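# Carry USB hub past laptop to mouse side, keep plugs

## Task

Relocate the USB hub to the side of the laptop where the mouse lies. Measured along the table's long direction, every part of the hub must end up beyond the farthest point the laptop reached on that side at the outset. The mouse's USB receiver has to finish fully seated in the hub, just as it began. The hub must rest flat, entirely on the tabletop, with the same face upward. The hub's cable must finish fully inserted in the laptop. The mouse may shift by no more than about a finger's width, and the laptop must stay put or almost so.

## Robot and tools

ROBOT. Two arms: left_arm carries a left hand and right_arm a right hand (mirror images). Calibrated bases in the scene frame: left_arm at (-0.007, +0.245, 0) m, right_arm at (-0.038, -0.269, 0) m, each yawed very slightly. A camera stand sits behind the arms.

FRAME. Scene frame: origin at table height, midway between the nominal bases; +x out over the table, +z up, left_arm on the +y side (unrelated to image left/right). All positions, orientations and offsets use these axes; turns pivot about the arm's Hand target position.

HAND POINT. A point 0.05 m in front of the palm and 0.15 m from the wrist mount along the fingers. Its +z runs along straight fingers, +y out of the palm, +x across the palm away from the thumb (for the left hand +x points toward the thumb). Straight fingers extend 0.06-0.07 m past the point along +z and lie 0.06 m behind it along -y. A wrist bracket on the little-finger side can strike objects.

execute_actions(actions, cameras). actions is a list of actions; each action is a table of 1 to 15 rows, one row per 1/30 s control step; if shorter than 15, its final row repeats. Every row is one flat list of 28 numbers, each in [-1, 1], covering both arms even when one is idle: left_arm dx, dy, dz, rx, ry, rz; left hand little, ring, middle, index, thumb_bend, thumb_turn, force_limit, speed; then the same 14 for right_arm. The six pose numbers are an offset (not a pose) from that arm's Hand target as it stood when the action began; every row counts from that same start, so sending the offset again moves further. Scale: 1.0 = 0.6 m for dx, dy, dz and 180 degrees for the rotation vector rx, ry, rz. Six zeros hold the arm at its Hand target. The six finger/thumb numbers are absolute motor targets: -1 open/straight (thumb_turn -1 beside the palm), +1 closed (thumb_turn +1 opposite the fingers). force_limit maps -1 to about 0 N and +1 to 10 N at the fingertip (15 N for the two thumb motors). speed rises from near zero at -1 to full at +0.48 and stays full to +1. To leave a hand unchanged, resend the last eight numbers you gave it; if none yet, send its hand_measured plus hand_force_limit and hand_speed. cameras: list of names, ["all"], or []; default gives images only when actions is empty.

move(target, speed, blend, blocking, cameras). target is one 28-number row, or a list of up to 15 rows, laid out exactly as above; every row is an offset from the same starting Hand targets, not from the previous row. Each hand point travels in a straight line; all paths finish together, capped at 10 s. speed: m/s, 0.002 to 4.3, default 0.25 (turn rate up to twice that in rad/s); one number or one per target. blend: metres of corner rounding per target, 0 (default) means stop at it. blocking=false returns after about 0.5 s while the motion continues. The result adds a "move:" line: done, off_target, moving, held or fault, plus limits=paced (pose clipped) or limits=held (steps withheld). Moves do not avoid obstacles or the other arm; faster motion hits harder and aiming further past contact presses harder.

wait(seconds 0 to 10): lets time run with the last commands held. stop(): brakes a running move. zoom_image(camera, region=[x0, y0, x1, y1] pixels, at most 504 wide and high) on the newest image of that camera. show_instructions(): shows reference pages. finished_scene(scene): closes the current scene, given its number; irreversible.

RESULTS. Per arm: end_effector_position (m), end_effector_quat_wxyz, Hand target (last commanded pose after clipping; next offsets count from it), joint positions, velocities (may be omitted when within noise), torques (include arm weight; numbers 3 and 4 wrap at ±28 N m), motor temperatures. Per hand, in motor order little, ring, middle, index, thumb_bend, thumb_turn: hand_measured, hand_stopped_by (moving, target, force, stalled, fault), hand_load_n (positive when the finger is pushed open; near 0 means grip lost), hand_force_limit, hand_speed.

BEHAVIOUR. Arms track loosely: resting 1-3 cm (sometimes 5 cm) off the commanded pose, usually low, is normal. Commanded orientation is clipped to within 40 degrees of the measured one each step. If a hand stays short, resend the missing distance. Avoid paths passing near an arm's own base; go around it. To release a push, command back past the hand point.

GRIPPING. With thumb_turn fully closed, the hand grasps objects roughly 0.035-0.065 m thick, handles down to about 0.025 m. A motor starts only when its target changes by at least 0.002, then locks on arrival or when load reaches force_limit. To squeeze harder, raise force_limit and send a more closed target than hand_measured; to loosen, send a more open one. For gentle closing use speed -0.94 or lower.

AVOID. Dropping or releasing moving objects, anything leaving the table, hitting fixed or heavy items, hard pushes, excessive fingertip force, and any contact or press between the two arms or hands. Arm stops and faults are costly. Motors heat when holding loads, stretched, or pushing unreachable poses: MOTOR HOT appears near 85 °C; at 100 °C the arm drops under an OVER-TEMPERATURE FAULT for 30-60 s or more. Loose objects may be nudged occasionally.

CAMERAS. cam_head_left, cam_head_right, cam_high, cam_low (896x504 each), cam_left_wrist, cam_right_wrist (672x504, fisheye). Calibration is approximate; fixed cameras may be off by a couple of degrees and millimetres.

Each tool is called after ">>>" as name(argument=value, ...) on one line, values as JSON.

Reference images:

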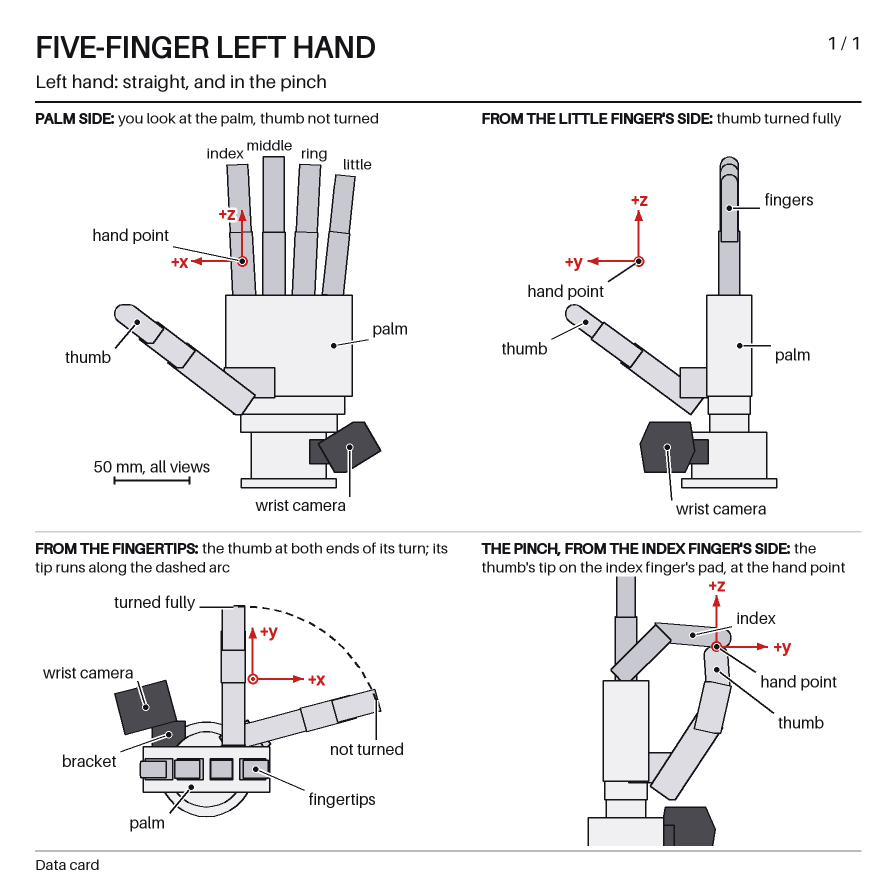

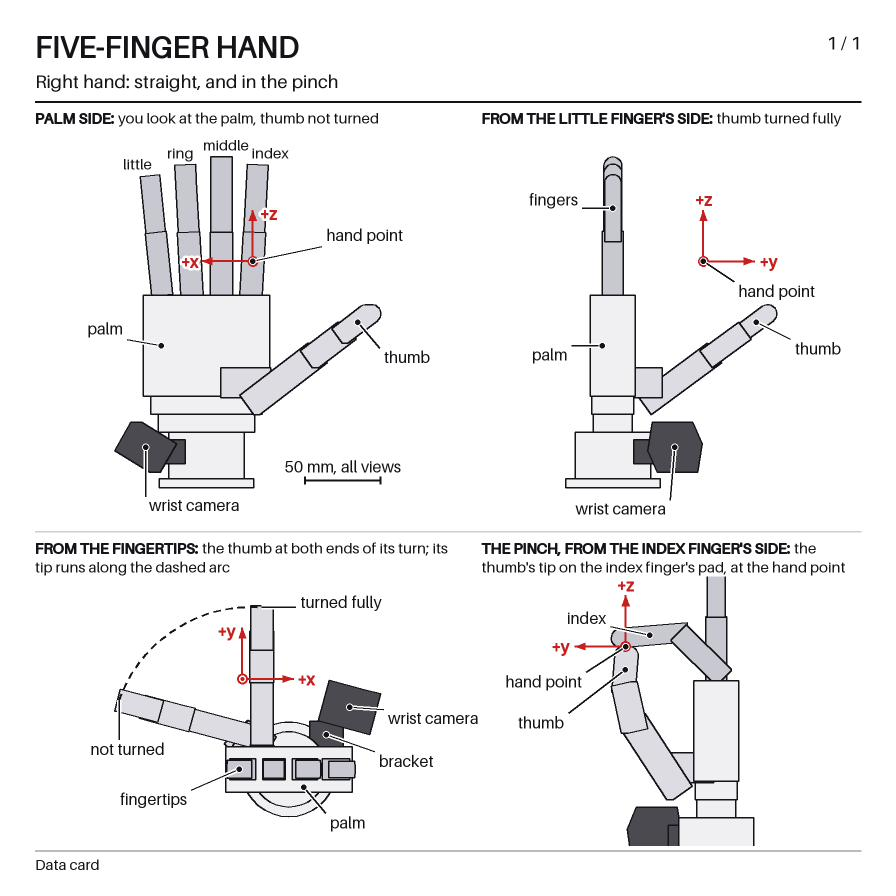

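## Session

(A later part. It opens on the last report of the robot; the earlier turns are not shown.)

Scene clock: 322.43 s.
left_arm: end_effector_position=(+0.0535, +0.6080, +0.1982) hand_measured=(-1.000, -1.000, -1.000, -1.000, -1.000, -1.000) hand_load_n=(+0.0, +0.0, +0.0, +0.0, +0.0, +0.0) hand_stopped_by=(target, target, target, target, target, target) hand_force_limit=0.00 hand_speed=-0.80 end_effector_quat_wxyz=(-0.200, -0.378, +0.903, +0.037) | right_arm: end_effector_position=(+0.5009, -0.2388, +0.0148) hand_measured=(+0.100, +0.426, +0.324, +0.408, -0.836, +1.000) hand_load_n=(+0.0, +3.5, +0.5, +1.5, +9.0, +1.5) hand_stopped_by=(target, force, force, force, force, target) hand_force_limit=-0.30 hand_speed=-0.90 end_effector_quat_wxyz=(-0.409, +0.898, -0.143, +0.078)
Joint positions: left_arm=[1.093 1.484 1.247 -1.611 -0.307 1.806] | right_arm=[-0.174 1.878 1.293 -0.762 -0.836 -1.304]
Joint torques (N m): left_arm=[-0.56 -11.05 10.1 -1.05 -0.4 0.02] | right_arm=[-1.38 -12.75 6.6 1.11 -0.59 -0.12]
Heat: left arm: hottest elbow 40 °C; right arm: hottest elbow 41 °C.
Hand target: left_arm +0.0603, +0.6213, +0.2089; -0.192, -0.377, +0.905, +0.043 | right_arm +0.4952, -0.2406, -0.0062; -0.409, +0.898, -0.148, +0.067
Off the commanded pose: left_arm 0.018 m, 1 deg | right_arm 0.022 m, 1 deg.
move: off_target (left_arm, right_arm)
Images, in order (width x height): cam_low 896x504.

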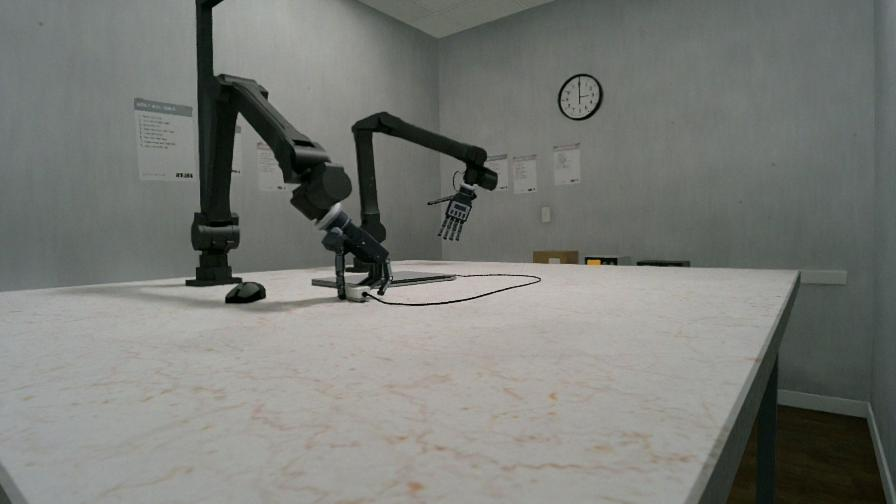

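>>> move(target=[0,0,0,0,0,0,-1,-1,-1,-1,-1,-1,0,-0.8,0,0,0,0,0,0,0.1,0.18,0.14,0.18,-1,1,-0.3,-0.88], speed=0.03, cameras=["cam_low","cam_right_wrist"])

>>> zoom_image(camera="cam_low", region=[320, 250, 400, 320])

Scene clock: 330.17 s.
left_arm: end_effector_position=(+0.0535, +0.6080, +0.1982) hand_measured=(-1.000, -1.000, -1.000, -1.000, -1.000, -1.000) hand_load_n=(+0.0, +0.0, +0.0, -0.5, +0.0, +0.0) hand_stopped_by=(target, target, target, target, target, target) hand_force_limit=0.00 hand_speed=-0.80 end_effector_quat_wxyz=(-0.200, -0.378, +0.903, +0.037) | right_arm: end_effector_position=(+0.5017, -0.2396, +0.0153) hand_measured=(+0.100, +0.180, +0.142, +0.180, -1.000, +1.000) hand_load_n=(+0.0, +0.0, -6.0, +0.0, +0.0, +0.0) hand_stopped_by=(target, target, target, target, target, target) hand_force_limit=-0.30 hand_speed=-0.88 end_effector_quat_wxyz=(-0.413, +0.896, -0.144, +0.080)
Joint positions: left_arm=[1.093 1.484 1.247 -1.611 -0.307 1.806] | right_arm=[-0.178 1.879 1.293 -0.759 -0.845 -1.304]
Joint torques (N m): left_arm=[-0.44 -10.87 10.09 -1.07 -0.4 0.03] | right_arm=[-0.97 -12.86 6.61 0.99 -0.28 -0.12]
Heat: left arm: hottest elbow 40 °C; right arm: hottest elbow 41 °C.
Hand target: left_arm +0.0603, +0.6213, +0.2089; -0.192, -0.377, +0.905, +0.043 | right_arm +0.4952, -0.2405, -0.0062; -0.409, +0.898, -0.148, +0.067
Off the commanded pose: left_arm 0.018 m, 1 deg | right_arm 0.022 m, 2 deg.
move: off_target (left_arm, right_arm)
camera_calibration:
cam_right_wrist: T_world_to_cam=[[0.011015, -0.684279, -0.729137, -0.156635], [-0.962812, -0.204111, 0.177008, 0.432521], [-0.269948, 0.700072, -0.66108, 0.428518], [0, 0, 0, 1]] pos_world=[0.533839, -0.318894, 0.0925166]
Images, in order (width x height): cam_low 896x504, cam_right_wrist 672x504.

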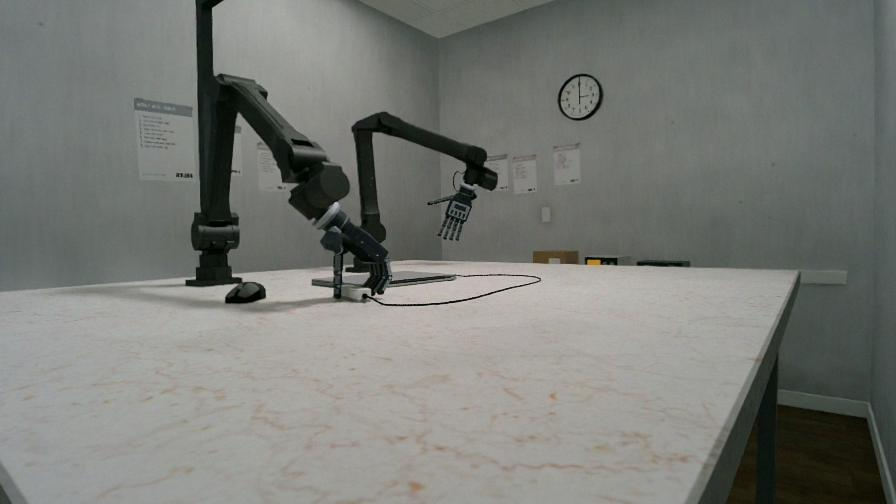

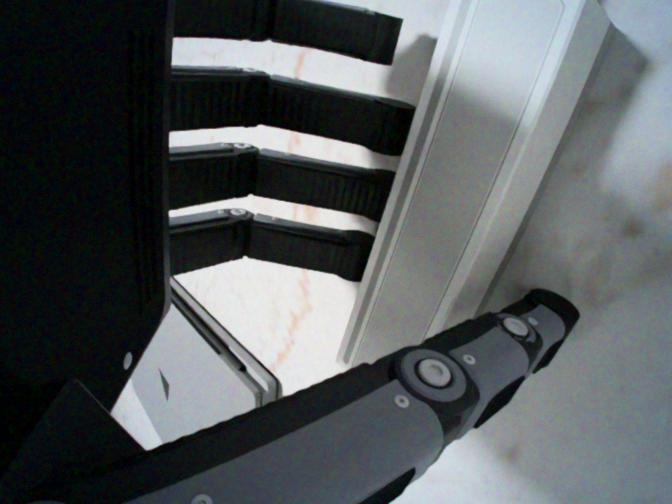

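Scaled by 6.300 from the camera's 896x504 image, which has a finer 1280x720 frame.

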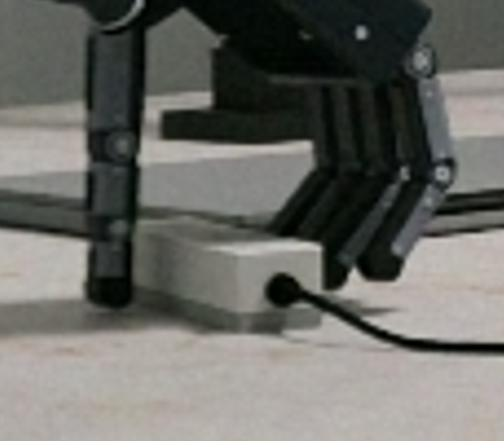

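>>> move(target=[[0,0,0,0,0,0,-1,-1,-1,-1,-1,-1,0,-0.8,0.01,0.015,0.05,0,0,0,0.1,0.18,0.14,0.18,-1,1,-0.3,-0.88],[0,0,0,0,0,0,-1,-1,-1,-1,-1,-1,0,-0.8,0.015,0.02,0.16,0,0,0,0.1,0.18,0.14,0.18,-1,1,-0.3,-0.88]], speed=0.08, blend=[0.01,0], cameras=["cam_low","cam_right_wrist"])

>>> zoom_image(camera="cam_low", region=[320, 230, 400, 310])

Scene clock: 339.67 s.
left_arm: end_effector_position=(+0.0535, +0.6080, +0.1982) hand_measured=(-1.000, -1.000, -1.000, -1.000, -1.000, -1.000) hand_load_n=(+0.0, +0.0, +0.0, +0.0, +0.0, +0.0) hand_stopped_by=(target, target, target, target, target, target) hand_force_limit=0.00 hand_speed=-0.80 end_effector_quat_wxyz=(-0.200, -0.378, +0.903, +0.037) | right_arm: end_effector_position=(+0.4865, -0.2317, +0.0694) hand_measured=(+0.100, +0.180, +0.140, +0.180, -1.000, +1.000) hand_load_n=(+0.0, +0.0, +0.0, +0.0, +0.0, +0.0) hand_stopped_by=(target, target, target, target, target, target) hand_force_limit=-0.30 hand_speed=-0.88 end_effector_quat_wxyz=(-0.409, +0.897, -0.158, +0.050)
Joint positions: left_arm=[1.093 1.484 1.247 -1.611 -0.307 1.806] | right_arm=[-0.166 1.805 1.348 -0.939 -0.837 -1.285]
Joint torques (N m): left_arm=[-0.62 -10.75 10.07 -1.05 -0.39 0.03] | right_arm=[-0.15 -15.03 12.75 0.13 -0.4 0.06]
Heat: left arm: hottest elbow 40 °C; right arm: hottest elbow 41 °C.
Hand target: left_arm +0.0603, +0.6213, +0.2089; -0.192, -0.377, +0.905, +0.043 | right_arm +0.5042, -0.2286, +0.0897; -0.409, +0.898, -0.148, +0.067
Off the commanded pose: left_arm 0.018 m, 1 deg | right_arm 0.027 m, 2 deg.
move: off_target (left_arm, right_arm)
camera_calibration:
cam_right_wrist: T_world_to_cam=[[-0.0384835, -0.681115, -0.731164, -0.0866767], [-0.949353, -0.203428, 0.23947, 0.399199], [-0.311846, 0.703349, -0.63879, 0.47425], [0, 0, 0, 1]] pos_world=[0.523538, -0.311392, 0.143975]
Images, in order (width x height): cam_low 896x504, cam_right_wrist 672x504.

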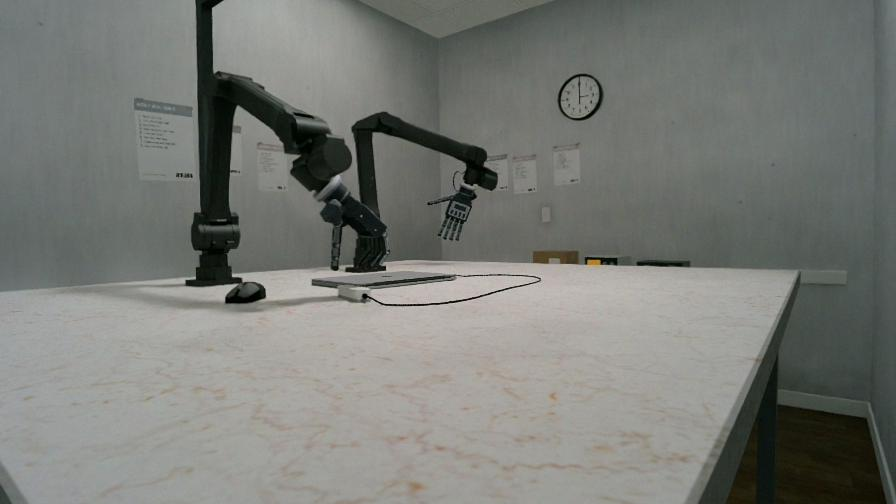

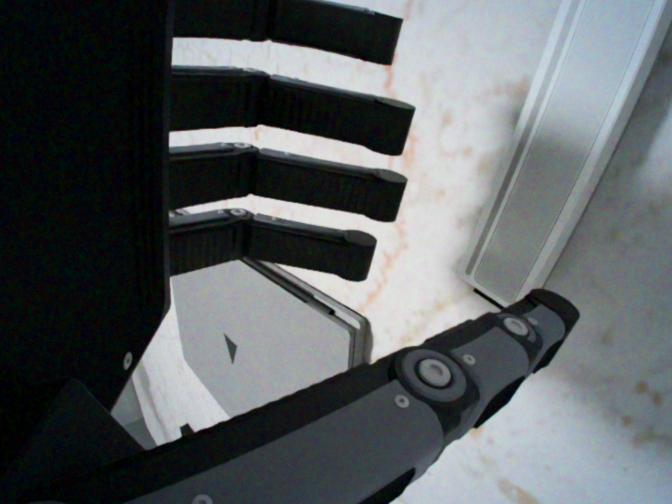

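Scaled by 6.300 from the camera's 896x504 image, which has a finer 1280x720 frame.

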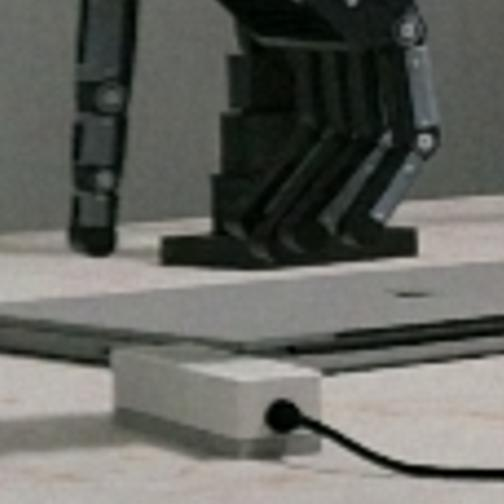

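>>> move(target=[[0,0,0,0,0,0,-1,-1,-1,-1,-1,-1,0,-0.8,0,0,0.2,0,0,0,0.1,0.18,0.14,0.18,-1,1,-0.3,-0.88],[0,0,0,0,0,0,-1,-1,-1,-1,-1,-1,0,-0.8,-0.2,-0.32,0.28,0,0,0,0.1,0.18,0.14,0.18,-1,1,-0.3,-0.88]], speed=0.2, blend=[0.04,0], cameras=["all"])

>>> zoom_image(camera="cam_head_left", region=[480, 130, 620, 270])

>>> zoom_image(camera="cam_head_right", region=[320, 100, 640, 280])

>>> zoom_image(camera="cam_low", region=[320, 260, 400, 310])

Scene clock: 349.97 s.
left_arm: end_effector_position=(+0.0535, +0.6080, +0.1982) hand_measured=(-1.000, -1.000, -1.000, -1.000, -1.000, -1.000) hand_load_n=(+0.0, -0.5, +0.0, +0.0, -0.5, +0.0) hand_stopped_by=(target, target, target, target, target, target) hand_force_limit=0.00 hand_speed=-0.80 end_effector_quat_wxyz=(-0.200, -0.378, +0.903, +0.037) | right_arm: end_effector_position=(+0.3771, -0.4143, +0.2415) hand_measured=(+0.100, +0.180, +0.140, +0.180, -1.000, +1.000) hand_load_n=(+0.0, +0.0, +0.0, +0.0, +0.0, +0.0) hand_stopped_by=(target, target, target, target, target, target) hand_force_limit=-0.30 hand_speed=-0.88 end_effector_quat_wxyz=(-0.395, +0.897, -0.178, +0.086)
Joint positions: left_arm=[1.093 1.484 1.247 -1.611 -0.307 1.806] | right_arm=[-0.583 1.609 1.566 -1.689 -0.821 -1.807]
Joint torques (N m): left_arm=[-0.44 -10.81 10.11 -1.07 -0.38 0.03] | right_arm=[-0.91 -12.4 12.42 -0.49 -0.43 -0.15]
Heat: left arm: hottest elbow 41 °C; right arm: hottest elbow 42 °C.
Hand target: left_arm +0.0603, +0.6213, +0.2089; -0.192, -0.377, +0.905, +0.043 | right_arm +0.3843, -0.4205, +0.2578; -0.409, +0.898, -0.148, +0.067
Off the commanded pose: left_arm 0.018 m, 1 deg | right_arm 0.019 m, 4 deg.
joint sent to its limit (right arm) — joint 4 (wrist pitch), lower limit. The joint targets are off in orientation, not in position.
move: off_target (left_arm, right_arm)
camera_calibration:
cam_left_wrist: T_world_to_cam=[[0.485643, -0.858987, -0.162151, 0.529174], [-0.445381, -0.402752, 0.799642, 0.108947], [-0.752188, -0.316121, -0.57817, 0.459289], [0, 0, 0, 1]] pos_world=[0.137005, 0.643623, 0.264234]
cam_right_wrist: T_world_to_cam=[[-0.0528348, -0.702907, -0.709316, -0.0982471], [-0.970167, -0.132169, 0.20324, 0.263061], [-0.236608, 0.698894, -0.674955, 0.656979], [0, 0, 0, 1]] pos_world=[0.405469, -0.493448, 0.320278]

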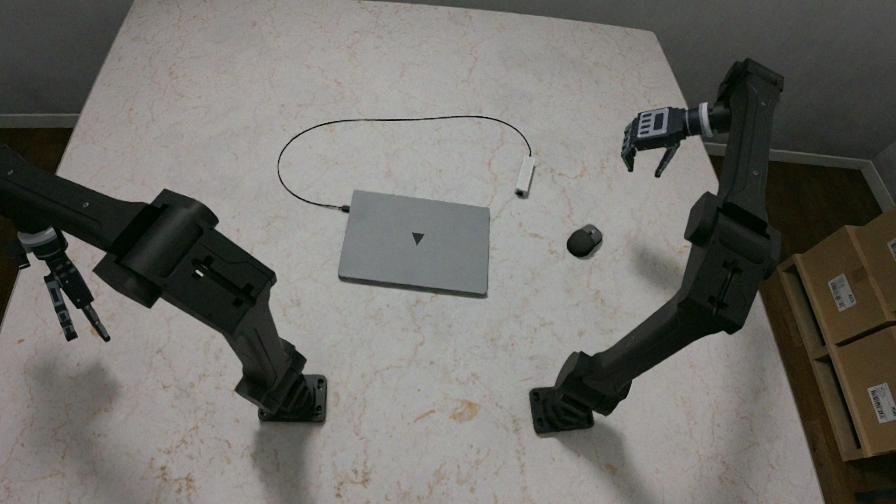

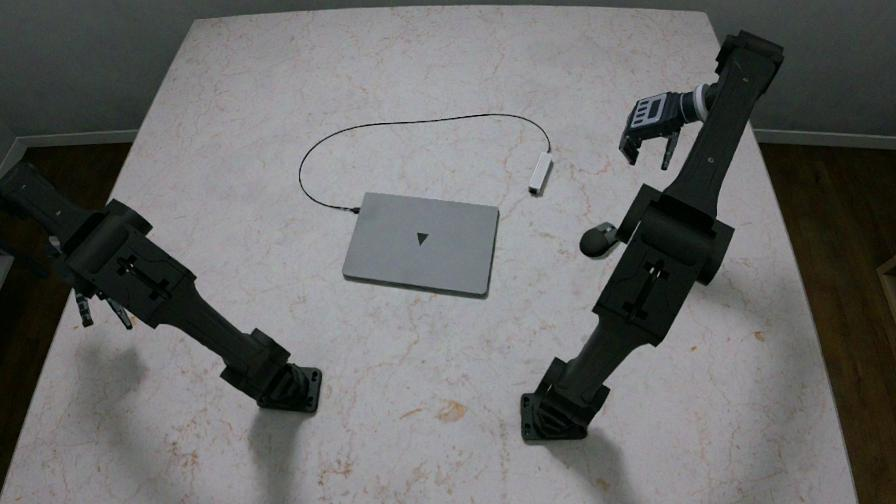

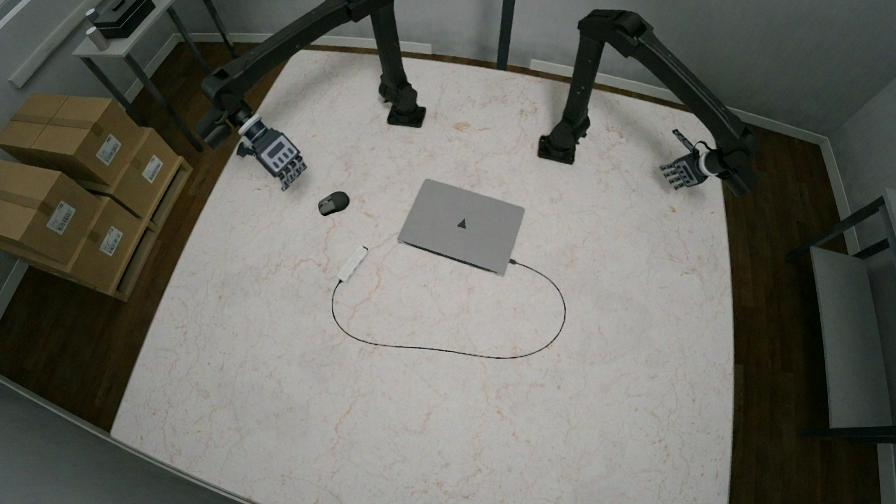

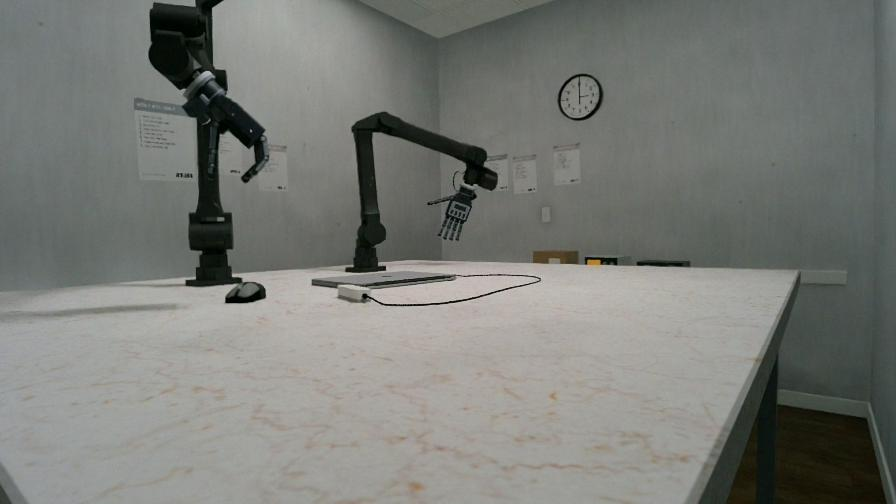

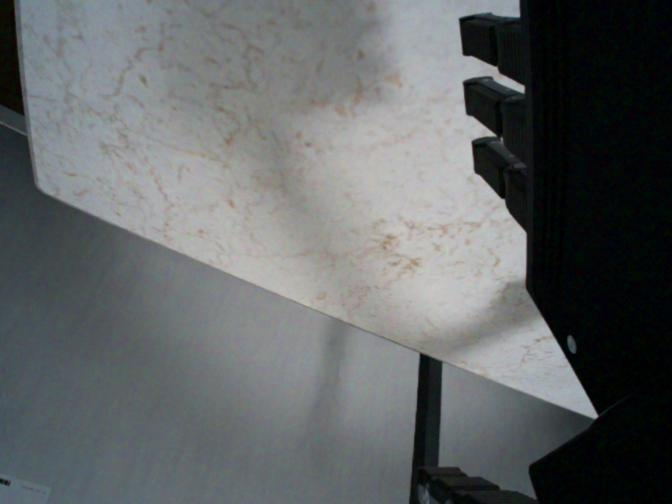

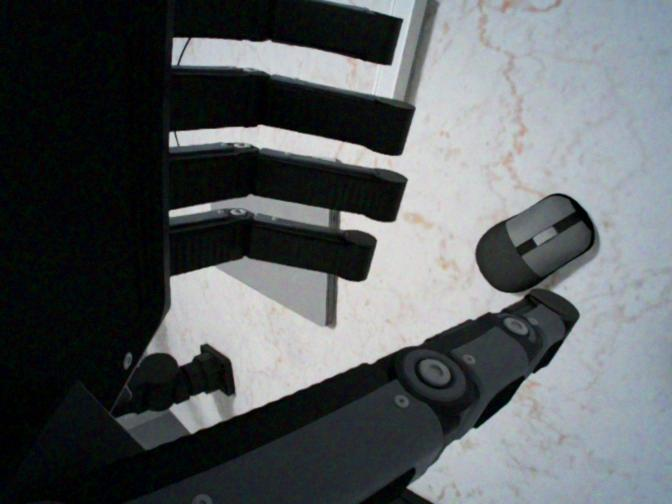

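Scaled by 3.600 from the camera's 896x504 image, which has a finer 1280x720 frame.

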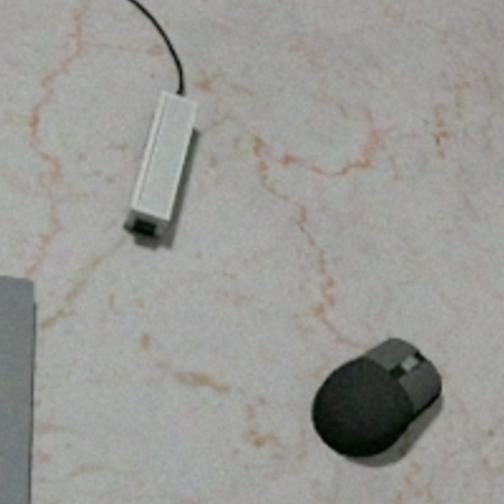

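Scaled by 1.575 from the camera's 896x504 image, which has a finer 1280x720 frame.

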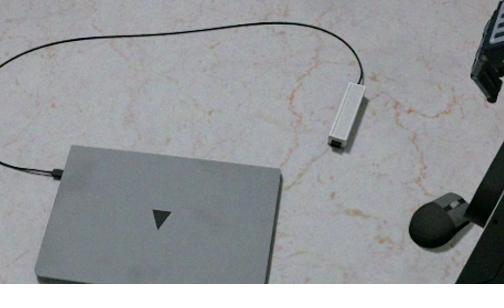

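Scaled by 6.300 from the camera's 896x504 image, which has a finer 1280x720 frame.

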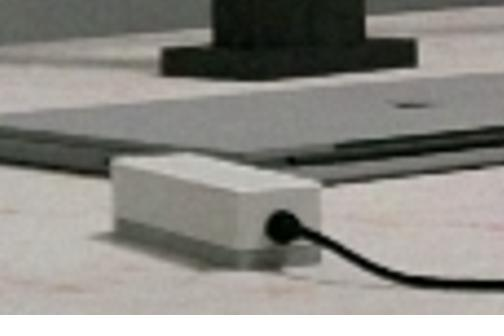

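>>> finished_scene(scene=3)

The scene is finished: the task was done.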